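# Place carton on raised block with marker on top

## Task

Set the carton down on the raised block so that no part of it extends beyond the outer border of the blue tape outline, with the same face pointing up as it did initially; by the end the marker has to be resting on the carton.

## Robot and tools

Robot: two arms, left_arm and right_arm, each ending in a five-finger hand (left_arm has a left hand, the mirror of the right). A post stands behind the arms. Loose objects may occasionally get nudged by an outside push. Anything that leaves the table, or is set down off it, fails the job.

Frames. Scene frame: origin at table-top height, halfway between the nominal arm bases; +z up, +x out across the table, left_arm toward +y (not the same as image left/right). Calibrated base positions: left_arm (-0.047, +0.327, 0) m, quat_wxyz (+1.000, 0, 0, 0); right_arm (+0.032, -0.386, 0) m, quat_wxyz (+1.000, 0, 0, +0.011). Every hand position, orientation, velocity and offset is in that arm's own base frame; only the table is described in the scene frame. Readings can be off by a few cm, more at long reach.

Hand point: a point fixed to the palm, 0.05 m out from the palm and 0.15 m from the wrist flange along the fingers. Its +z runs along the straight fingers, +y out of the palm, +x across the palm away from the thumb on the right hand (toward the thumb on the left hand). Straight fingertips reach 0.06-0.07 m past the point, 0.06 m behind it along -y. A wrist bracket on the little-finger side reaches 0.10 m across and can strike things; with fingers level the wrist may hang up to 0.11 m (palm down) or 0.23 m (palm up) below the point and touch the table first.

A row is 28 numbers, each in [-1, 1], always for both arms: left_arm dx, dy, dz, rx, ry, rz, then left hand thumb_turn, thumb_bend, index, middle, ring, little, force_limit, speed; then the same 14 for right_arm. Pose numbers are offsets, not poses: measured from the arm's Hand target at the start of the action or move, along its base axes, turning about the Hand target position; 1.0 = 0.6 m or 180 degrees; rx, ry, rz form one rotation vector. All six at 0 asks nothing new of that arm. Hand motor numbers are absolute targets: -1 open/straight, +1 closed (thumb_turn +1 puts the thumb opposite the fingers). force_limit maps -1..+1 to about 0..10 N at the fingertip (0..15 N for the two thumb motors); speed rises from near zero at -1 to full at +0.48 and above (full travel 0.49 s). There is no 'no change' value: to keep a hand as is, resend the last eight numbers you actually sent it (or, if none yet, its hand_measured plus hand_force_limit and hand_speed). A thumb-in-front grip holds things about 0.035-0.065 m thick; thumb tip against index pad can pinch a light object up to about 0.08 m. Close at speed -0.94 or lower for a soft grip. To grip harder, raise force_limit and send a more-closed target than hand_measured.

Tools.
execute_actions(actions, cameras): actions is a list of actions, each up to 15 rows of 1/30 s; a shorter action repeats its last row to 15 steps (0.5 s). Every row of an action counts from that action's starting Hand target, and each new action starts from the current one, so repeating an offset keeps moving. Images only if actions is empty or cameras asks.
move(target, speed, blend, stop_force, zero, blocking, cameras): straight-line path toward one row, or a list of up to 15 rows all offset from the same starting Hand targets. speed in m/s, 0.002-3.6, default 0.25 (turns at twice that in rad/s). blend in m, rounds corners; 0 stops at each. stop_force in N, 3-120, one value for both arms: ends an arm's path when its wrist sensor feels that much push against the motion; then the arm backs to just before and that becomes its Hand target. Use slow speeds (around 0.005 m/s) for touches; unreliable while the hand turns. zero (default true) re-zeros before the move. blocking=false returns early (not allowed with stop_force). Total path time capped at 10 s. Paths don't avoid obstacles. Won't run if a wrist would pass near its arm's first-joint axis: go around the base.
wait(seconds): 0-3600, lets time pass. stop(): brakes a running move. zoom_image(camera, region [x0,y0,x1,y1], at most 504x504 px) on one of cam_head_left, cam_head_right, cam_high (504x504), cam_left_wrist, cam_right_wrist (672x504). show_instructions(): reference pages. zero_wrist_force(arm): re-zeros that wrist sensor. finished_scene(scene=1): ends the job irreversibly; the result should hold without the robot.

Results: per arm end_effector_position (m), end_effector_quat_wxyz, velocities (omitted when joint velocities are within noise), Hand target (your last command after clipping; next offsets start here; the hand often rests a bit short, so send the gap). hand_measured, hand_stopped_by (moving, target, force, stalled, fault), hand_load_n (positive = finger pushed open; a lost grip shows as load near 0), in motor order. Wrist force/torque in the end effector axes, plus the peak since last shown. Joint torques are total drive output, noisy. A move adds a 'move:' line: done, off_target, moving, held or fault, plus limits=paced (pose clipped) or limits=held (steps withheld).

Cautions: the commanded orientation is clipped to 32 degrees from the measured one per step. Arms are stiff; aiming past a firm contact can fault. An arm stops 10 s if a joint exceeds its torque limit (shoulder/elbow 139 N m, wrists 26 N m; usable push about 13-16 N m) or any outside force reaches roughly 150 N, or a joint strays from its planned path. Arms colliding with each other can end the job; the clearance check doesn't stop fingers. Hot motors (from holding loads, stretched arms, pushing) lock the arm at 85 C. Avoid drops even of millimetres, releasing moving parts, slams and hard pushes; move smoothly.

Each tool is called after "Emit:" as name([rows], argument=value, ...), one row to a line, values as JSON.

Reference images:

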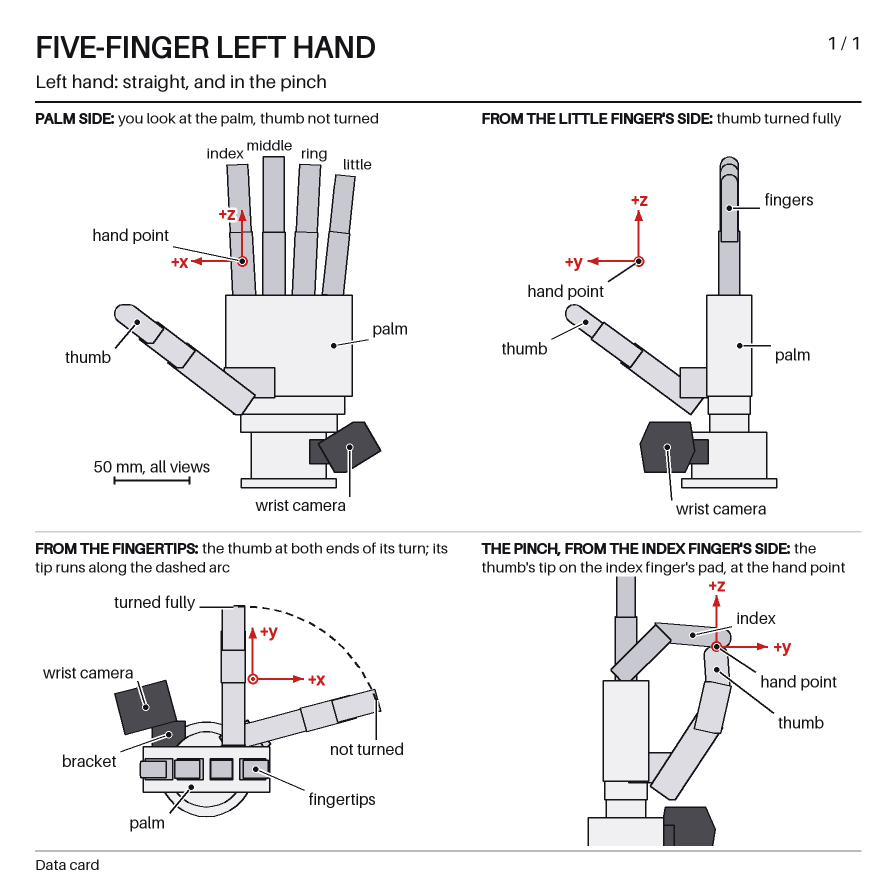

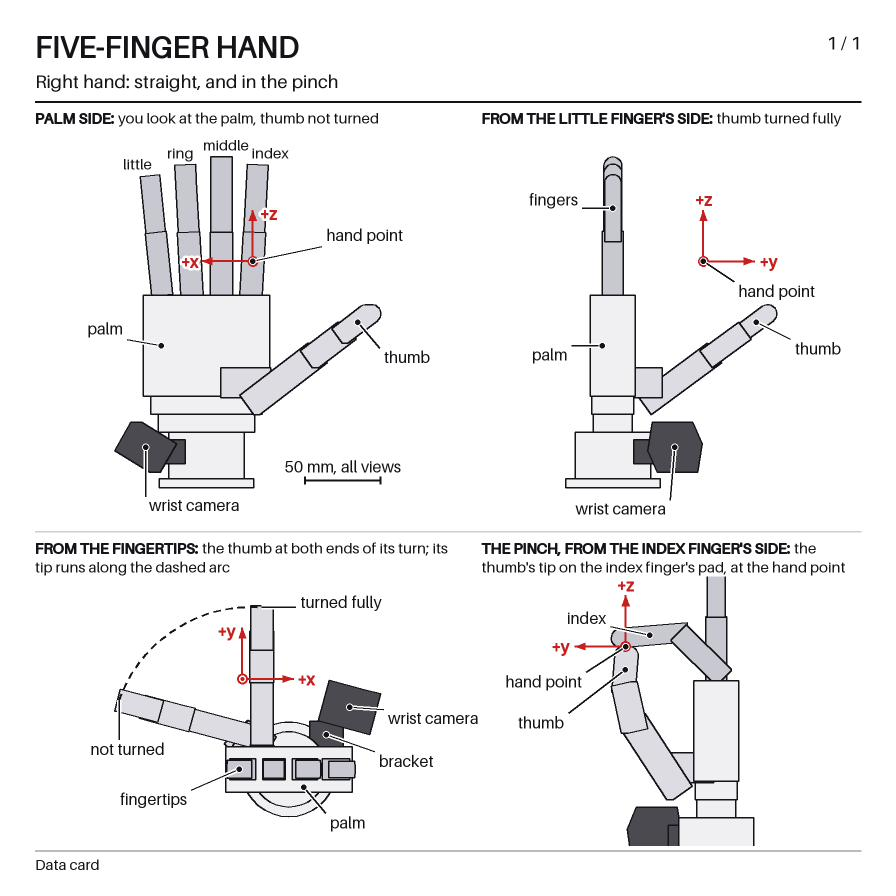

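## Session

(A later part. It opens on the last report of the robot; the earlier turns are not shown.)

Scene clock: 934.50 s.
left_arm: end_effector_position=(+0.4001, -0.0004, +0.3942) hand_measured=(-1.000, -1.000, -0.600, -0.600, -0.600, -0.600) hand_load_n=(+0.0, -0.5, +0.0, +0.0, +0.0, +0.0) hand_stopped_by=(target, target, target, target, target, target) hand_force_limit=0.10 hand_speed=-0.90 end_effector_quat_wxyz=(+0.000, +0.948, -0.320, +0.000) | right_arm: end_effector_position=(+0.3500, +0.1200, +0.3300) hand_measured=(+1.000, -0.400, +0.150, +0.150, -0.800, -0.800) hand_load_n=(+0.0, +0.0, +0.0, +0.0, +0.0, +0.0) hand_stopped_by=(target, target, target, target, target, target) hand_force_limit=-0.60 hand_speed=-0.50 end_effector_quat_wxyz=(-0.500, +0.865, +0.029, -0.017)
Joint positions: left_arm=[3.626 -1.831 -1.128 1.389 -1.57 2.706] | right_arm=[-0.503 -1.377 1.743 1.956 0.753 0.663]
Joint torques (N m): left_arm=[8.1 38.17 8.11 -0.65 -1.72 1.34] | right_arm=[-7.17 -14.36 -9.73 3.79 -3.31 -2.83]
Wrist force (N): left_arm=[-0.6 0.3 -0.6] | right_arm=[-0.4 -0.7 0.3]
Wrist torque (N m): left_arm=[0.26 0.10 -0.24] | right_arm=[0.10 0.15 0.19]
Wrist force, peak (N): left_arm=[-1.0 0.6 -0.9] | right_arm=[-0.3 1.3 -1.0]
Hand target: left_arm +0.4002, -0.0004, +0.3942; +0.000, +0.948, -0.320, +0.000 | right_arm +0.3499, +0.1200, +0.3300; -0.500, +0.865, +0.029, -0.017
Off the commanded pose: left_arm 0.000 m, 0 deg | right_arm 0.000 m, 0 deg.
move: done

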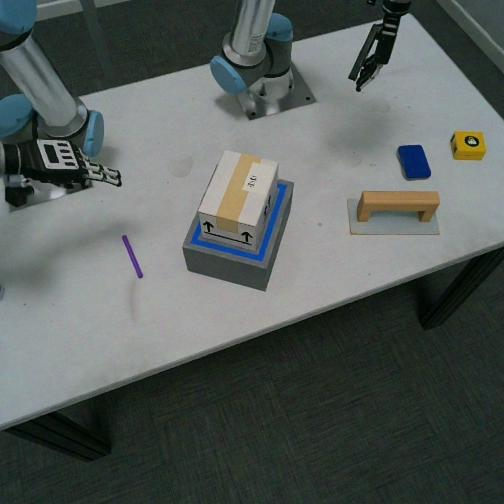

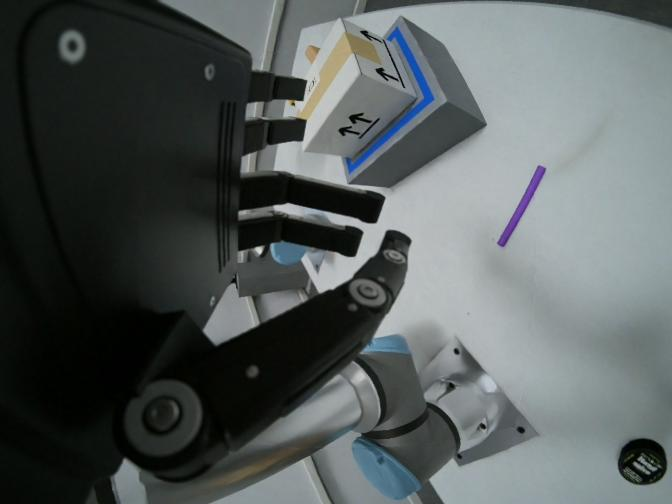

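Emit:
move(target=[0,0,0,0,0,0,-1,-1,-0.6,-0.6,-0.6,-0.6,0.1,-0.9,-0.0145,0.0698,-0.4,0,0,0,1,-0.4,0.0,0.0,-0.8,-0.8,-0.6,-0.5], cameras=["cam_high","cam_right_wrist","cam_head_left"], speed=0.15)

Emit:
zoom_image(camera="cam_right_wrist", region=[230, 50, 530, 350])

Emit:
zoom_image(camera="cam_high", region=[60, 180, 200, 300])

Scene clock: 953.77 s.
left_arm: end_effector_position=(+0.4001, -0.0004, +0.3942) hand_measured=(-1.000, -1.000, -0.600, -0.600, -0.600, -0.600) hand_load_n=(+0.0, +0.0, +0.0, +0.0, +0.0, +0.0) hand_stopped_by=(target, target, target, target, target, target) hand_force_limit=0.10 hand_speed=-0.90 end_effector_quat_wxyz=(+0.000, +0.948, -0.320, +0.000) | right_arm: end_effector_position=(+0.3412, +0.1618, +0.0900) hand_measured=(+1.000, -0.400, +0.000, +0.000, -0.800, -0.800) hand_load_n=(+0.0, +0.0, +0.5, +0.0, +0.0, +0.0) hand_stopped_by=(target, target, target, target, target, target) hand_force_limit=-0.60 hand_speed=-0.50 end_effector_quat_wxyz=(-0.500, +0.865, +0.029, -0.017)
Joint positions: left_arm=[3.626 -1.831 -1.128 1.389 -1.57 2.706] | right_arm=[-0.412 -1.035 2.004 1.276 0.693 0.767]
Joint torques (N m): left_arm=[8.35 38.16 8.08 -0.73 -0.94 1.3] | right_arm=[8.65 -22.3 -10.46 0.45 -3.35 1.74]
Wrist force (N): left_arm=[-0.7 0.7 -0.9] | right_arm=[-0.3 -0.3 0.0]
Wrist torque (N m): left_arm=[0.35 0.11 -0.26] | right_arm=[0.16 0.12 0.07]
Wrist force, peak (N): left_arm=[-0.5 1.0 -0.8] | right_arm=[-0.3 -1.7 0.1]
Hand target: left_arm +0.4002, -0.0004, +0.3942; +0.000, +0.948, -0.320, +0.000 | right_arm +0.3412, +0.1618, +0.0900; -0.500, +0.865, +0.029, -0.017
Off the commanded pose: left_arm 0.000 m, 0 deg | right_arm 0.000 m, 0 deg.
move: done
Images, in order (width x height): cam_head_left 504x504, cam_high 504x504, cam_right_wrist 672x504.

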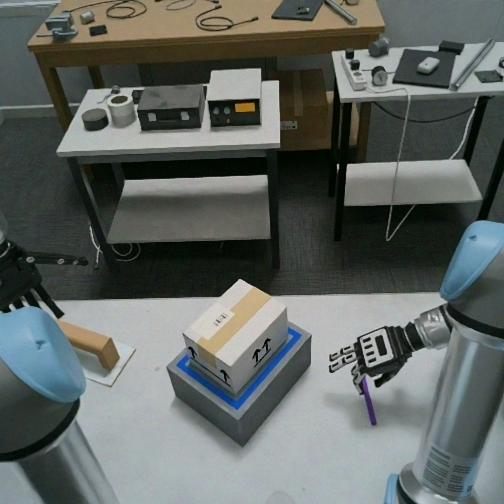

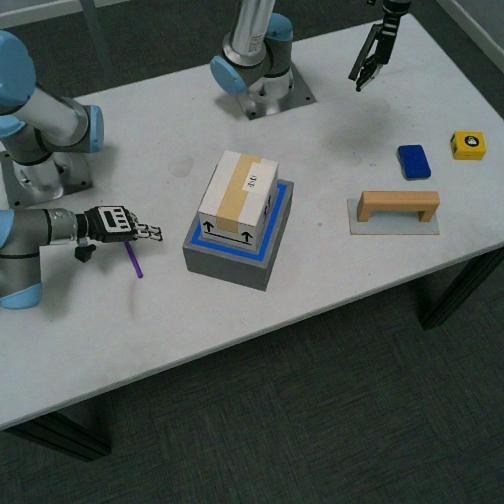

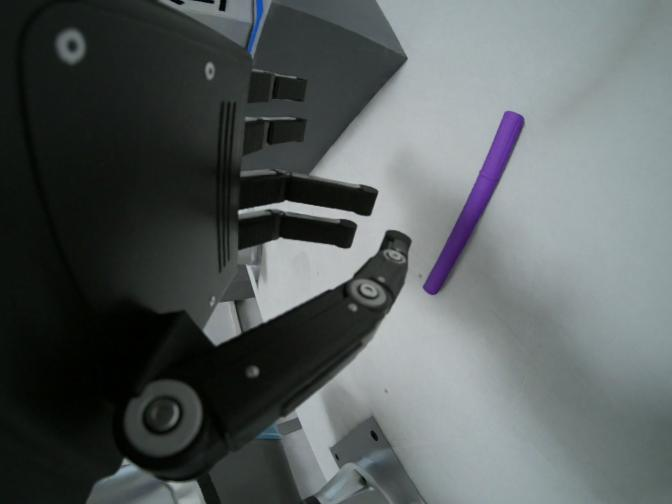

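Scaled by 1.680 from the camera's image (finer frame: 960x720).

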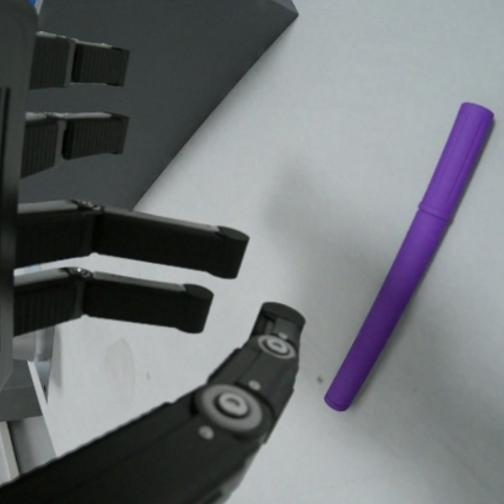

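Scaled by 3.600 from the camera's image (finer frame: 720x720).

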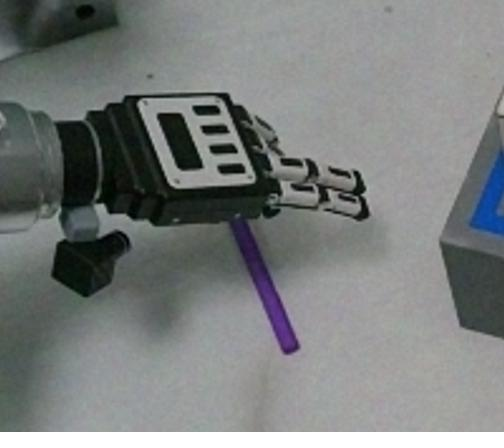

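Emit:
zoom_image(camera="cam_high", region=[100, 190, 170, 260])

Emit:
zoom_image(camera="cam_head_left", region=[310, 300, 450, 440])

Scaled by 7.200 from the camera's image (finer frame: 720x720).

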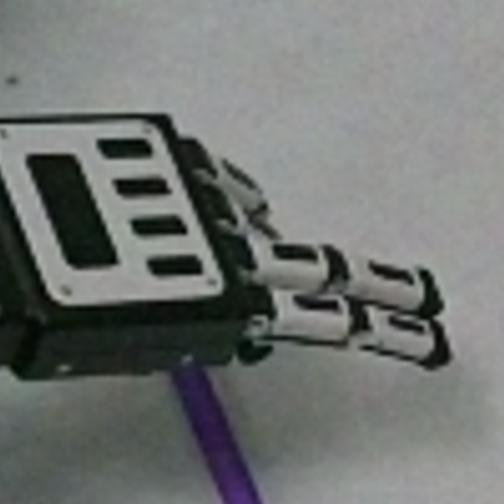

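Scaled by 3.600 from the camera's image (finer frame: 720x720).

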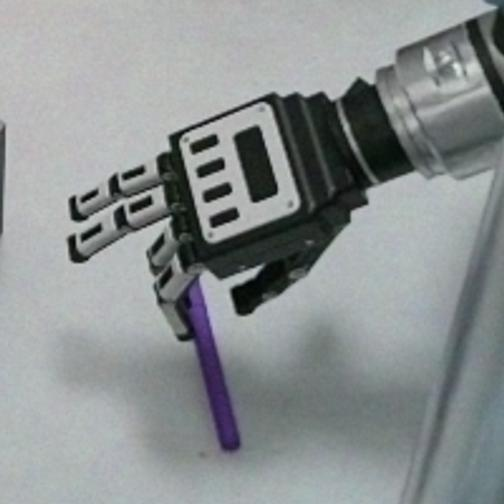

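Emit:
move(target=[0,0,0,0,0,0,-1,-1,-0.6,-0.6,-0.6,-0.6,0.1,-0.9,0.04,0.0,-0.0667,0,0,0,1,-0.4,0.0,0.0,-0.8,-0.8,-0.6,-0.5], cameras=["cam_high","cam_right_wrist","cam_head_left","cam_head_right"], speed=0.1)

Emit:
zoom_image(camera="cam_high", region=[100, 200, 170, 270])

Emit:
zoom_image(camera="cam_head_left", region=[310, 330, 420, 440])

Emit:
zoom_image(camera="cam_head_right", region=[310, 330, 420, 440])

Emit:
zoom_image(camera="cam_right_wrist", region=[230, 50, 530, 350])

Scene clock: 998.47 s.
left_arm: end_effector_position=(+0.4001, -0.0004, +0.3942) hand_measured=(-1.000, -1.000, -0.600, -0.600, -0.600, -0.600) hand_load_n=(+0.0, -0.5, +0.0, -0.5, +0.0, +0.0) hand_stopped_by=(target, target, target, target, target, target) hand_force_limit=0.10 hand_speed=-0.90 end_effector_quat_wxyz=(+0.000, +0.948, -0.320, +0.000) | right_arm: end_effector_position=(+0.3652, +0.1618, +0.0500) hand_measured=(+1.000, -0.400, +0.000, +0.000, -0.800, -0.800) hand_load_n=(+0.0, +0.0, +0.0, +0.0, +0.0, +0.5) hand_stopped_by=(target, target, target, target, target, target) hand_force_limit=-0.60 hand_speed=-0.50 end_effector_quat_wxyz=(-0.500, +0.865, +0.029, -0.017)
Joint positions: left_arm=[3.626 -1.831 -1.128 1.389 -1.57 2.706] | right_arm=[-0.387 -0.916 1.93 1.207 0.678 0.798]
Joint torques (N m): left_arm=[7.54 37.8 8.12 -0.86 -0.36 1.3] | right_arm=[7.24 -24.07 -15.83 0.5 -3.45 1.47]
Wrist force (N): left_arm=[-0.5 0.6 -0.7] | right_arm=[-0.9 -0.4 0.0]
Wrist torque (N m): left_arm=[0.31 0.08 -0.24] | right_arm=[0.15 0.24 0.06]
Wrist force, peak (N): left_arm=[-0.9 0.7 -1.1] | right_arm=[-0.5 -1.1 -0.5]
Hand target: left_arm +0.4002, -0.0004, +0.3942; +0.000, +0.948, -0.320, +0.000 | right_arm +0.3652, +0.1618, +0.0500; -0.500, +0.865, +0.029, -0.017
Off the commanded pose: left_arm 0.000 m, 0 deg | right_arm 0.000 m, 0 deg.
move: done
Images, in order (width x height): cam_head_left 504x504, cam_head_right 504x504, cam_high 504x504, cam_right_wrist 672x504.

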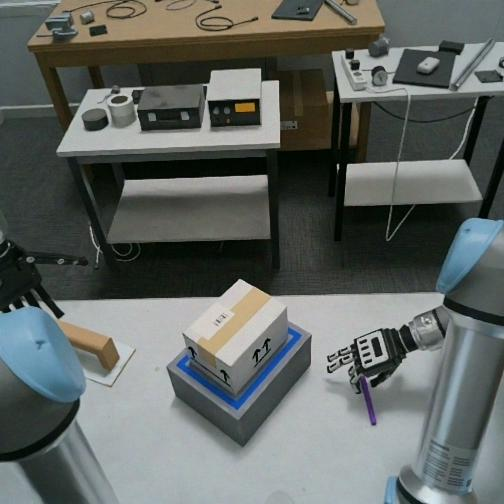

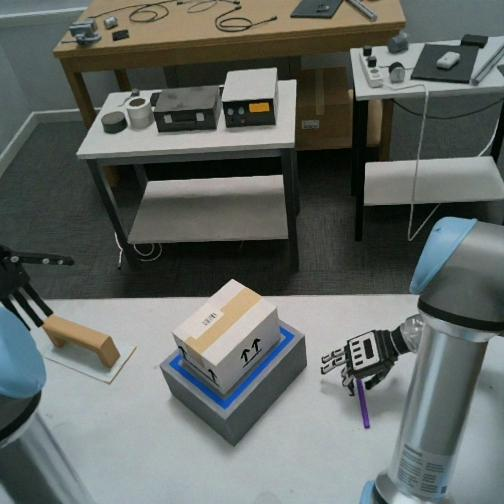

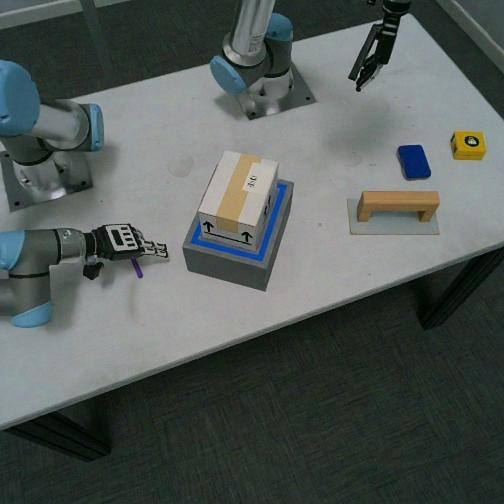

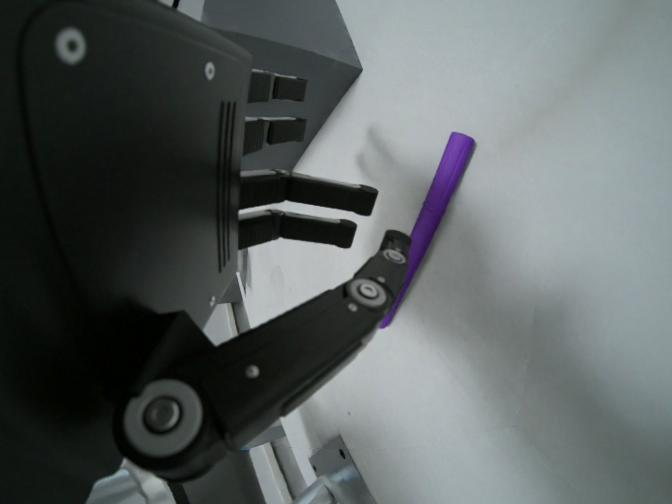

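Scaled by 7.200 from the camera's image (finer frame: 720x720).

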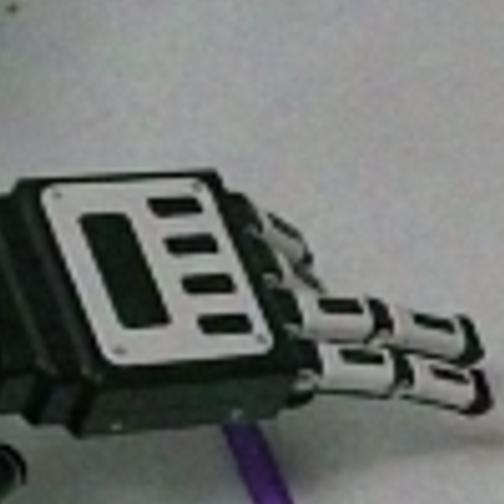

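Scaled by 4.582 from the camera's image (finer frame: 720x720).

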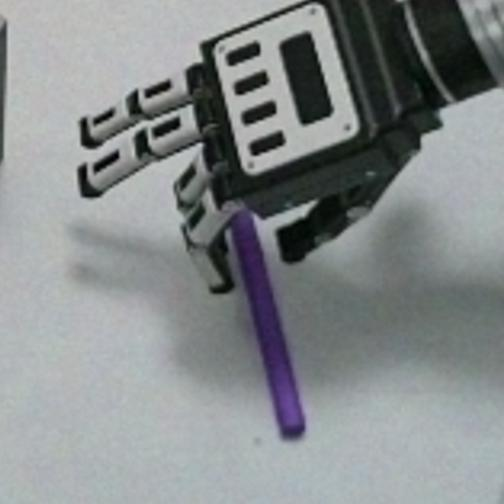

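Scaled by 4.582 from the camera's image (finer frame: 720x720).

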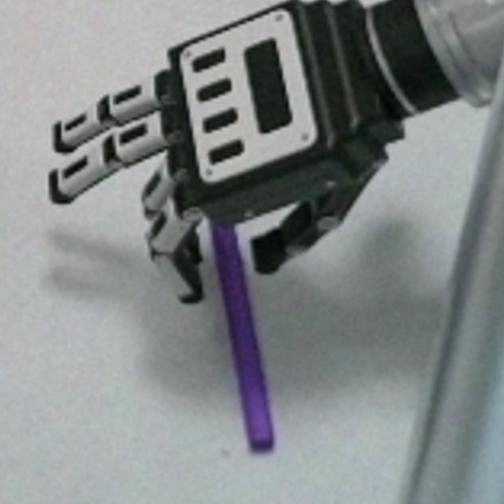

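Scaled by 1.680 from the camera's image (finer frame: 960x720).

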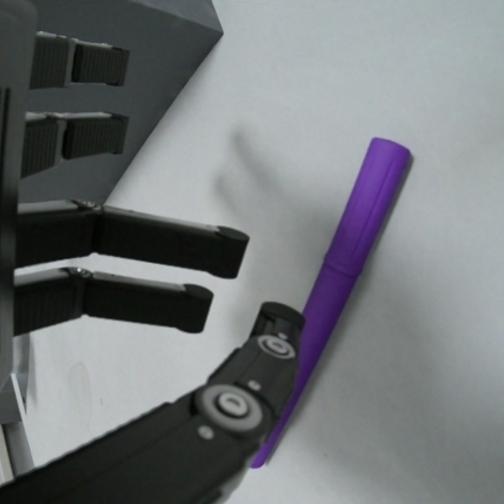

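Emit:
move(target=[0,0,0,0,0,0,-1,-1,-0.6,-0.6,-0.6,-0.6,0.1,-0.9,0.0,0.0,-0.035,0,0,0,1,-0.4,0.0,0.0,-0.8,-0.8,-0.6,-0.5], cameras=["cam_right_wrist","cam_head_left","cam_head_right"], speed=0.02, stop_force=3)

Emit:
zoom_image(camera="cam_head_left", region=[330, 350, 410, 430])

Emit:
zoom_image(camera="cam_head_right", region=[330, 350, 410, 430])

Emit:
zoom_image(camera="cam_right_wrist", region=[230, 50, 530, 350])

Scene clock: 1012.23 s.
left_arm: end_effector_position=(+0.4001, -0.0004, +0.3942) hand_measured=(-1.000, -1.000, -0.600, -0.600, -0.600, -0.600) hand_load_n=(+0.0, -0.5, +0.0, +0.0, +0.0, +0.0) hand_stopped_by=(target, target, target, target, target, target) hand_force_limit=0.10 hand_speed=-0.90 end_effector_quat_wxyz=(+0.000, +0.948, -0.320, +0.000) | right_arm: end_effector_position=(+0.3652, +0.1618, +0.0290) hand_measured=(+1.000, -0.400, +0.000, +0.000, -0.800, -0.800) hand_load_n=(+0.0, +0.0, +0.0, +0.0, +0.0, +0.0) hand_stopped_by=(target, target, target, target, target, target) hand_force_limit=-0.60 hand_speed=-0.50 end_effector_quat_wxyz=(-0.500, +0.865, +0.029, -0.017)
Joint positions: left_arm=[3.626 -1.831 -1.128 1.389 -1.57 2.706] | right_arm=[-0.387 -0.871 1.929 1.162 0.678 0.798]
Joint torques (N m): left_arm=[7.97 38.35 8.16 -0.84 0.32 1.36] | right_arm=[2.34 -25.17 -13.8 0.64 -1.99 -1]
Wrist force (N): left_arm=[-0.5 0.5 -0.8] | right_arm=[-0.1 -0.5 0.0]
Wrist torque (N m): left_arm=[0.31 0.08 -0.24] | right_arm=[0.11 0.13 0.09]
Wrist force, peak (N): left_arm=[-0.8 0.9 -1.0] | right_arm=[-0.9 -0.9 0.0]
Hand target: left_arm +0.4002, -0.0004, +0.3942; +0.000, +0.948, -0.320, +0.000 | right_arm +0.3652, +0.1618, +0.0290; -0.500, +0.865, +0.029, -0.017
Off the commanded pose: left_arm 0.000 m, 0 deg | right_arm 0.000 m, 0 deg.
move: done
Images, in order (width x height): cam_head_left 504x504, cam_head_right 504x504, cam_right_wrist 672x504.

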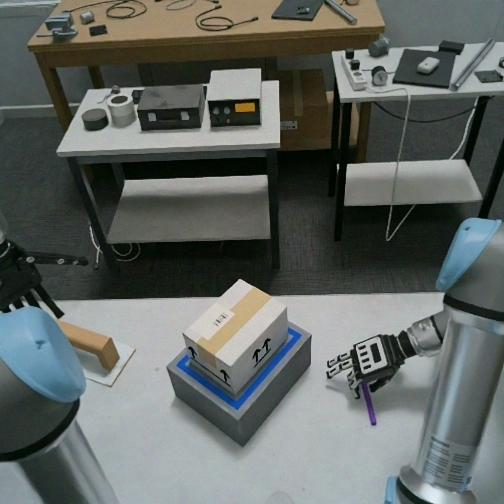

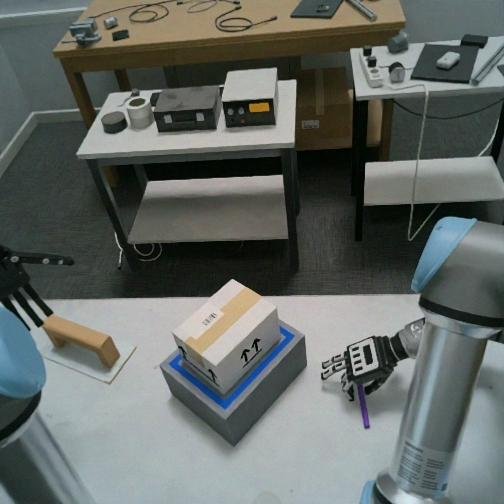

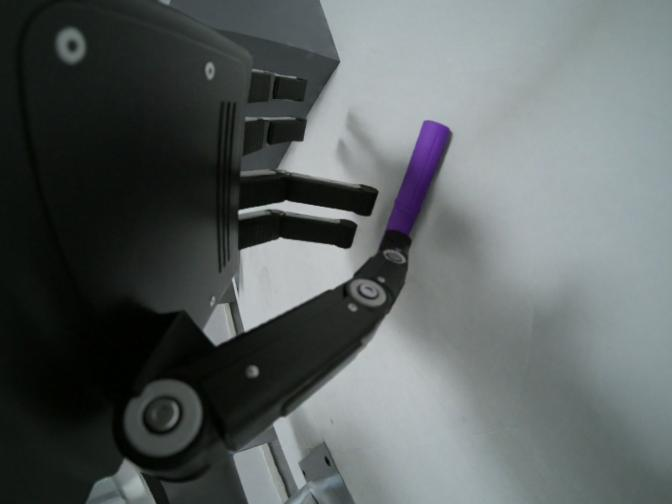

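Scaled by 6.300 from the camera's image (finer frame: 720x720).

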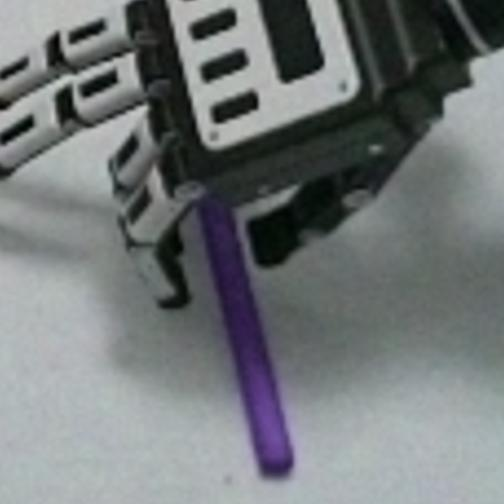

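Scaled by 6.300 from the camera's image (finer frame: 720x720).

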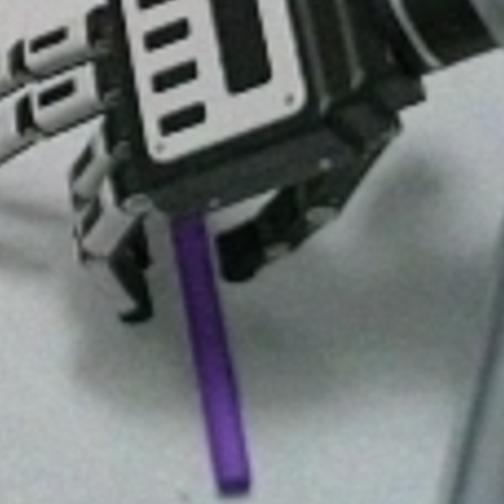

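Scaled by 1.680 from the camera's image (finer frame: 960x720).

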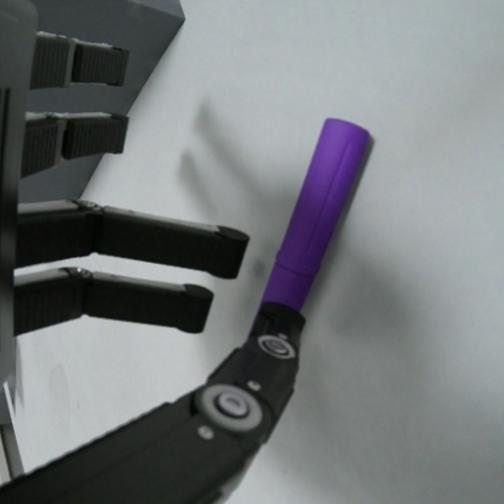

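Emit:
execute_actions(actions=[], cameras=["all"])

Scene clock: 1026.77 s.
left_arm: end_effector_position=(+0.4001, -0.0004, +0.3942) hand_measured=(-1.000, -1.000, -0.600, -0.600, -0.600, -0.600) hand_load_n=(+0.0, +0.0, +0.0, +0.0, +0.0, +0.0) hand_stopped_by=(target, target, target, target, target, target) hand_force_limit=0.10 hand_speed=-0.90 end_effector_quat_wxyz=(+0.000, +0.948, -0.320, +0.000) | right_arm: end_effector_position=(+0.3652, +0.1618, +0.0290) hand_measured=(+1.000, -0.400, +0.000, +0.000, -0.800, -0.800) hand_load_n=(+0.0, +0.0, +0.0, +0.0, +0.0, +0.0) hand_stopped_by=(target, target, target, target, target, target) hand_force_limit=-0.60 hand_speed=-0.50 end_effector_quat_wxyz=(-0.500, +0.865, +0.029, -0.017)
Joint positions: left_arm=[3.626 -1.831 -1.128 1.389 -1.57 2.706] | right_arm=[-0.387 -0.871 1.929 1.162 0.678 0.798]
Joint velocities: within noise
Joint torques (N m): left_arm=[7.88 37.83 7.9 -0.83 0.67 1.31] | right_arm=[3.69 -25.36 -14.89 0.72 -1.63 -0.05]
Wrist force (N): left_arm=[-0.7 0.5 -0.9] | right_arm=[-0.1 -0.3 0.0]
Wrist torque (N m): left_arm=[0.32 0.10 -0.25] | right_arm=[0.14 0.13 0.09]
Wrist force, peak (N): left_arm=[-0.7 0.6 -1.0] | right_arm=[-0.4 -0.8 0.2]
Hand target: left_arm +0.4002, -0.0004, +0.3942; +0.000, +0.948, -0.320, +0.000 | right_arm +0.3652, +0.1618, +0.0290; -0.500, +0.865, +0.029, -0.017
Off the commanded pose: left_arm 0.000 m, 0 deg | right_arm 0.000 m, 0 deg.

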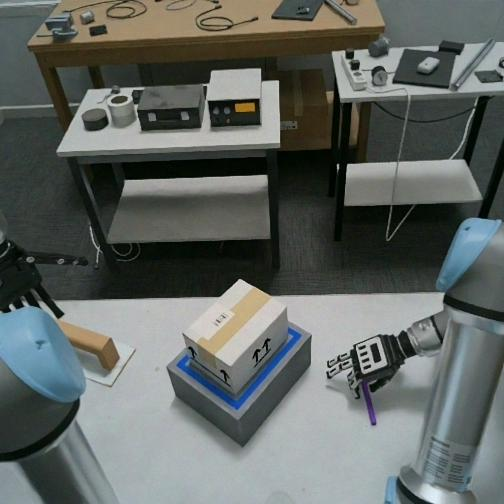

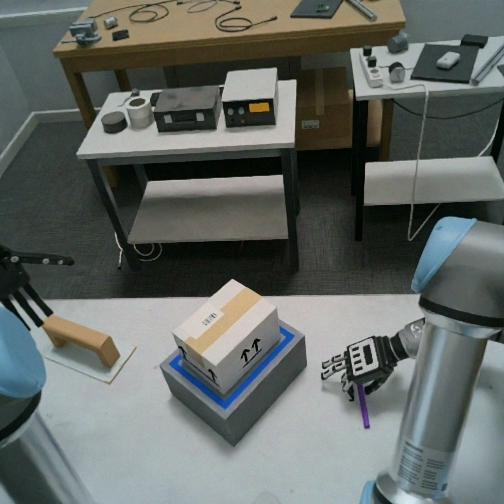

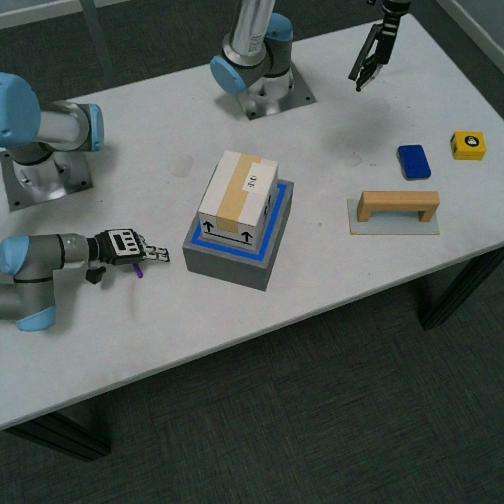

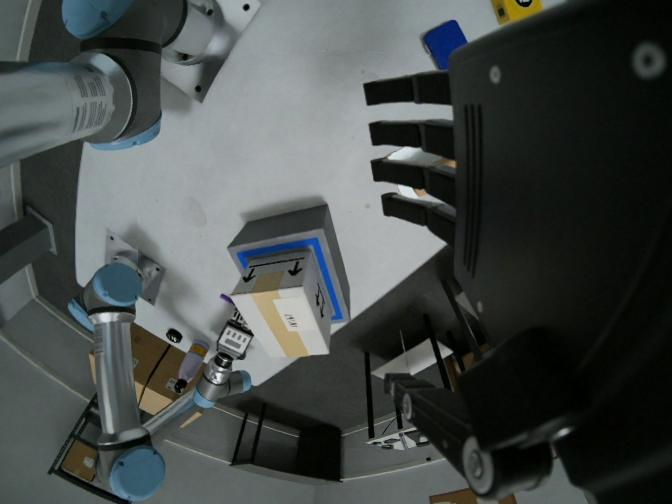

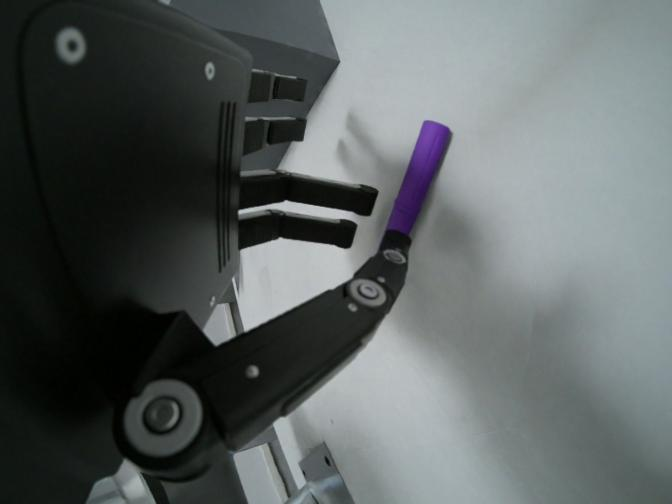

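Emit:
zoom_image(camera="cam_head_left", region=[310, 320, 430, 440])

Emit:
zoom_image(camera="cam_head_right", region=[310, 320, 430, 440])

Emit:
zoom_image(camera="cam_right_wrist", region=[240, 80, 520, 290])

Scaled by 4.200 from the camera's image (finer frame: 720x720).

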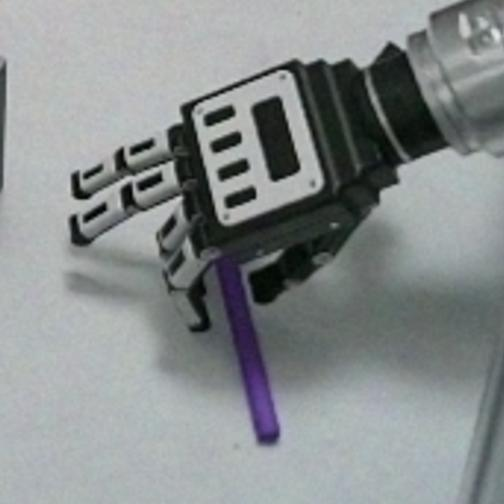

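Scaled by 4.200 from the camera's image (finer frame: 720x720).

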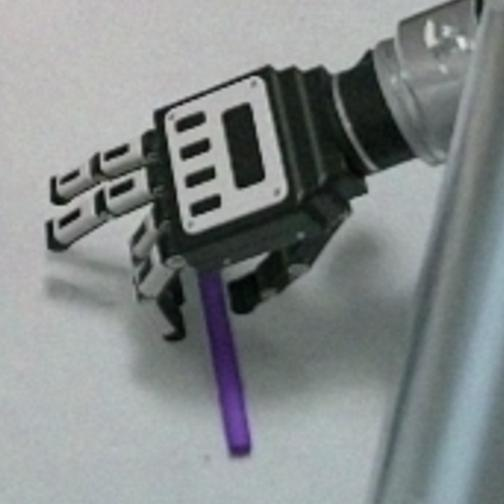

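Scaled by 1.800 from the camera's image (finer frame: 960x720).

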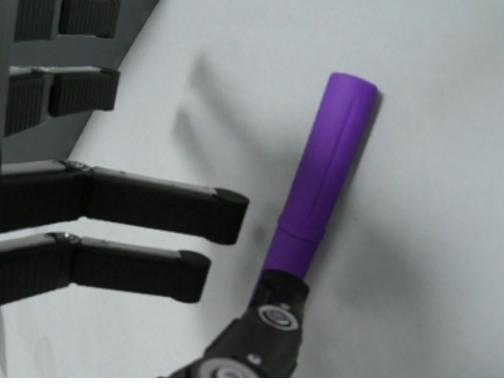

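Emit:
move(target=[0,0,0,0,0,0,-1,-1,-0.6,-0.6,-0.6,-0.6,0.1,-0.9,0,0,-0.0167,0,0,0,1,-0.4,0.0,0.0,-0.8,-0.8,-0.6,-0.5], speed=0.008, stop_force=3, cameras=["cam_head_left","cam_head_right","cam_right_wrist"])

Emit:
zoom_image(camera="cam_head_left", region=[310, 320, 430, 440])

Emit:
zoom_image(camera="cam_right_wrist", region=[240, 80, 520, 290])

Scene clock: 1037.87 s.
left_arm: end_effector_position=(+0.4002, -0.0004, +0.3942) hand_measured=(-1.000, -1.000, -0.600, -0.600, -0.600, -0.600) hand_load_n=(+0.0, +0.0, +0.0, +0.0, +0.5, +0.0) hand_stopped_by=(target, target, target, target, target, target) hand_force_limit=0.10 hand_speed=-0.90 end_effector_quat_wxyz=(+0.000, +0.948, -0.320, +0.000) | right_arm: end_effector_position=(+0.3653, +0.1618, +0.0205) hand_measured=(+1.000, -0.400, +0.000, +0.000, -0.800, -0.800) hand_load_n=(+0.0, +0.0, +0.0, +0.0, +0.0, +0.0) hand_stopped_by=(target, target, target, target, target, target) hand_force_limit=-0.60 hand_speed=-0.50 end_effector_quat_wxyz=(-0.500, +0.865, +0.029, -0.017)
Joint positions: left_arm=[3.626 -1.831 -1.128 1.389 -1.57 2.706] | right_arm=[-0.387 -0.852 1.928 1.144 0.678 0.798]
Joint torques (N m): left_arm=[7.68 37.71 7.76 -0.91 1.22 1.27] | right_arm=[4.38 -45.95 -3.3 3.18 -1.2 0.07]
Wrist force (N): left_arm=[-0.6 0.8 -0.8] | right_arm=[-1.1 -3.8 -1.0]
Wrist torque (N m): left_arm=[0.36 0.10 -0.26] | right_arm=[0.05 0.22 -0.01]
Wrist force, peak (N): left_arm=[-0.6 1.0 -1.0] | right_arm=[-0.5 -10.8 -3.3]
Hand target: left_arm +0.4002, -0.0004, +0.3942; +0.000, +0.948, -0.320, +0.000 | right_arm +0.3652, +0.1618, +0.0205; -0.500, +0.865, +0.029, -0.017 (not the last commanded pose)
Off the commanded pose: left_arm 0.000 m, 0 deg | right_arm 0.002 m, 0 deg.
move: contact (right_arm)

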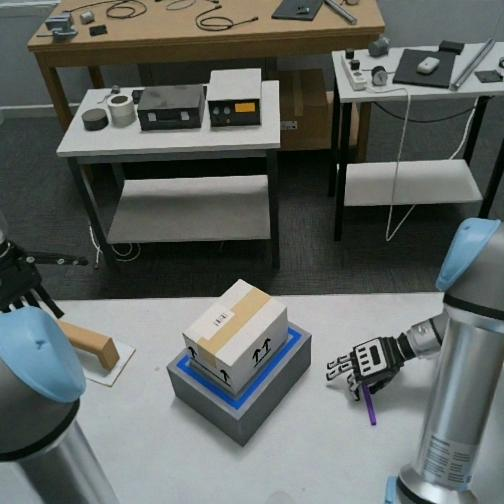

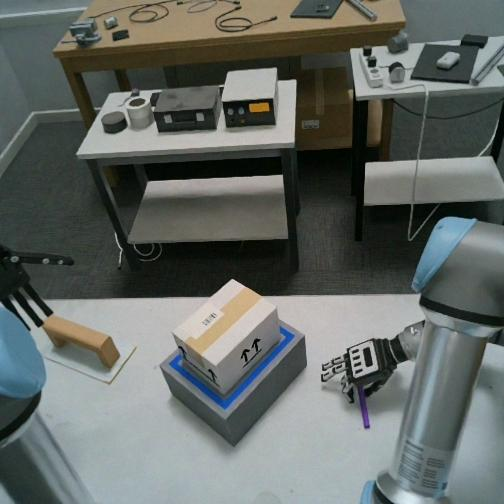

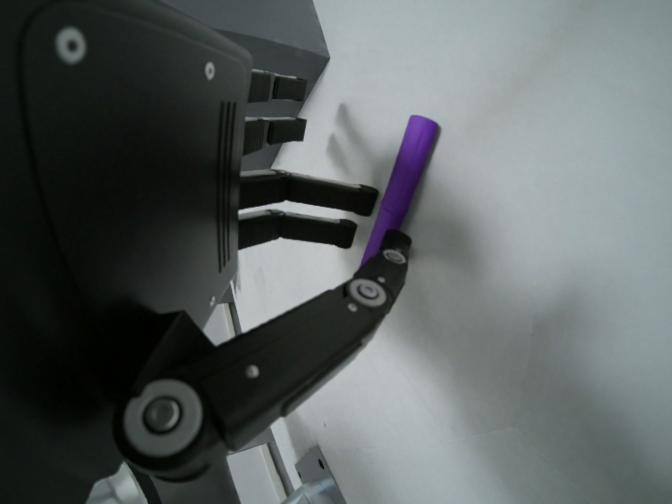

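Scaled by 4.200 from the camera's image (finer frame: 720x720).

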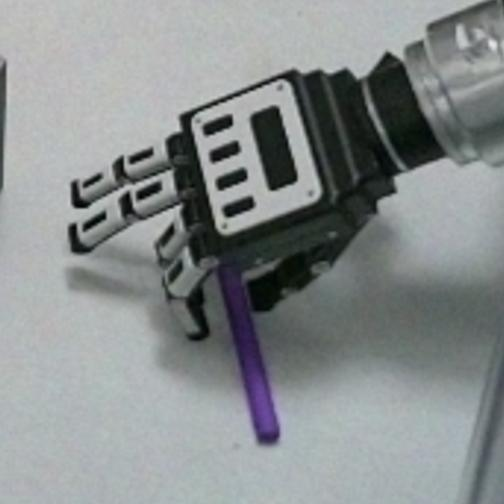

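Scaled by 1.800 from the camera's image (finer frame: 960x720).

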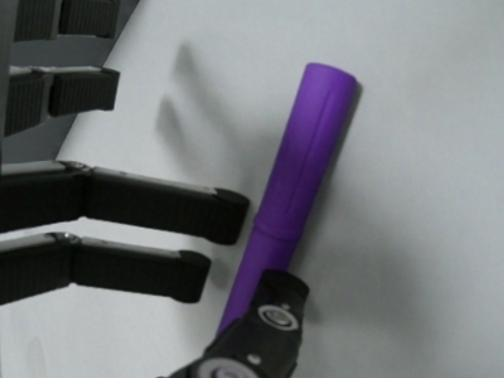

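Emit:
zoom_image(camera="cam_head_left", region=[345, 365, 395, 415])

Emit:
zoom_image(camera="cam_head_right", region=[335, 365, 385, 415])

Emit:
zoom_image(camera="cam_right_wrist", region=[320, 160, 440, 280])

Scaled by 10.080 from the camera's image (finer frame: 720x720).

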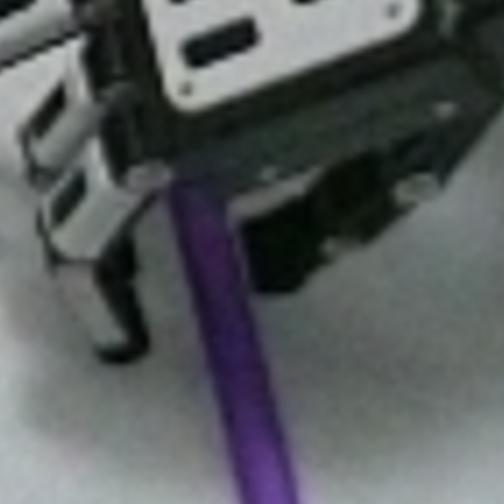

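Scaled by 10.080 from the camera's image (finer frame: 720x720).

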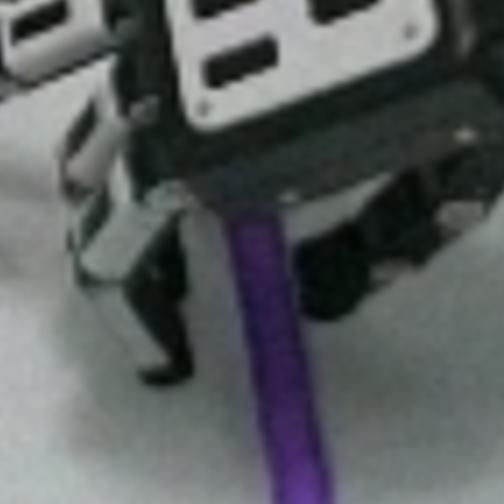

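Scaled by 4.200 from the camera's image (finer frame: 960x720).

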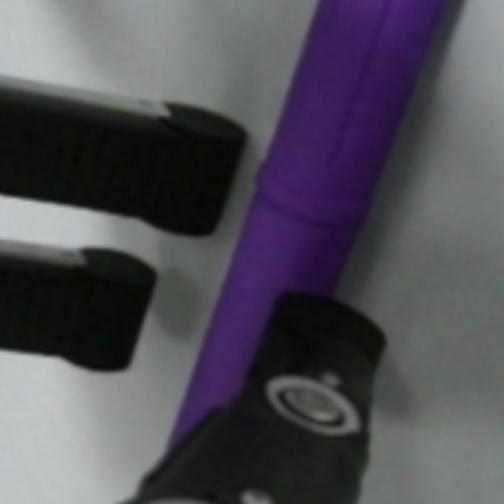

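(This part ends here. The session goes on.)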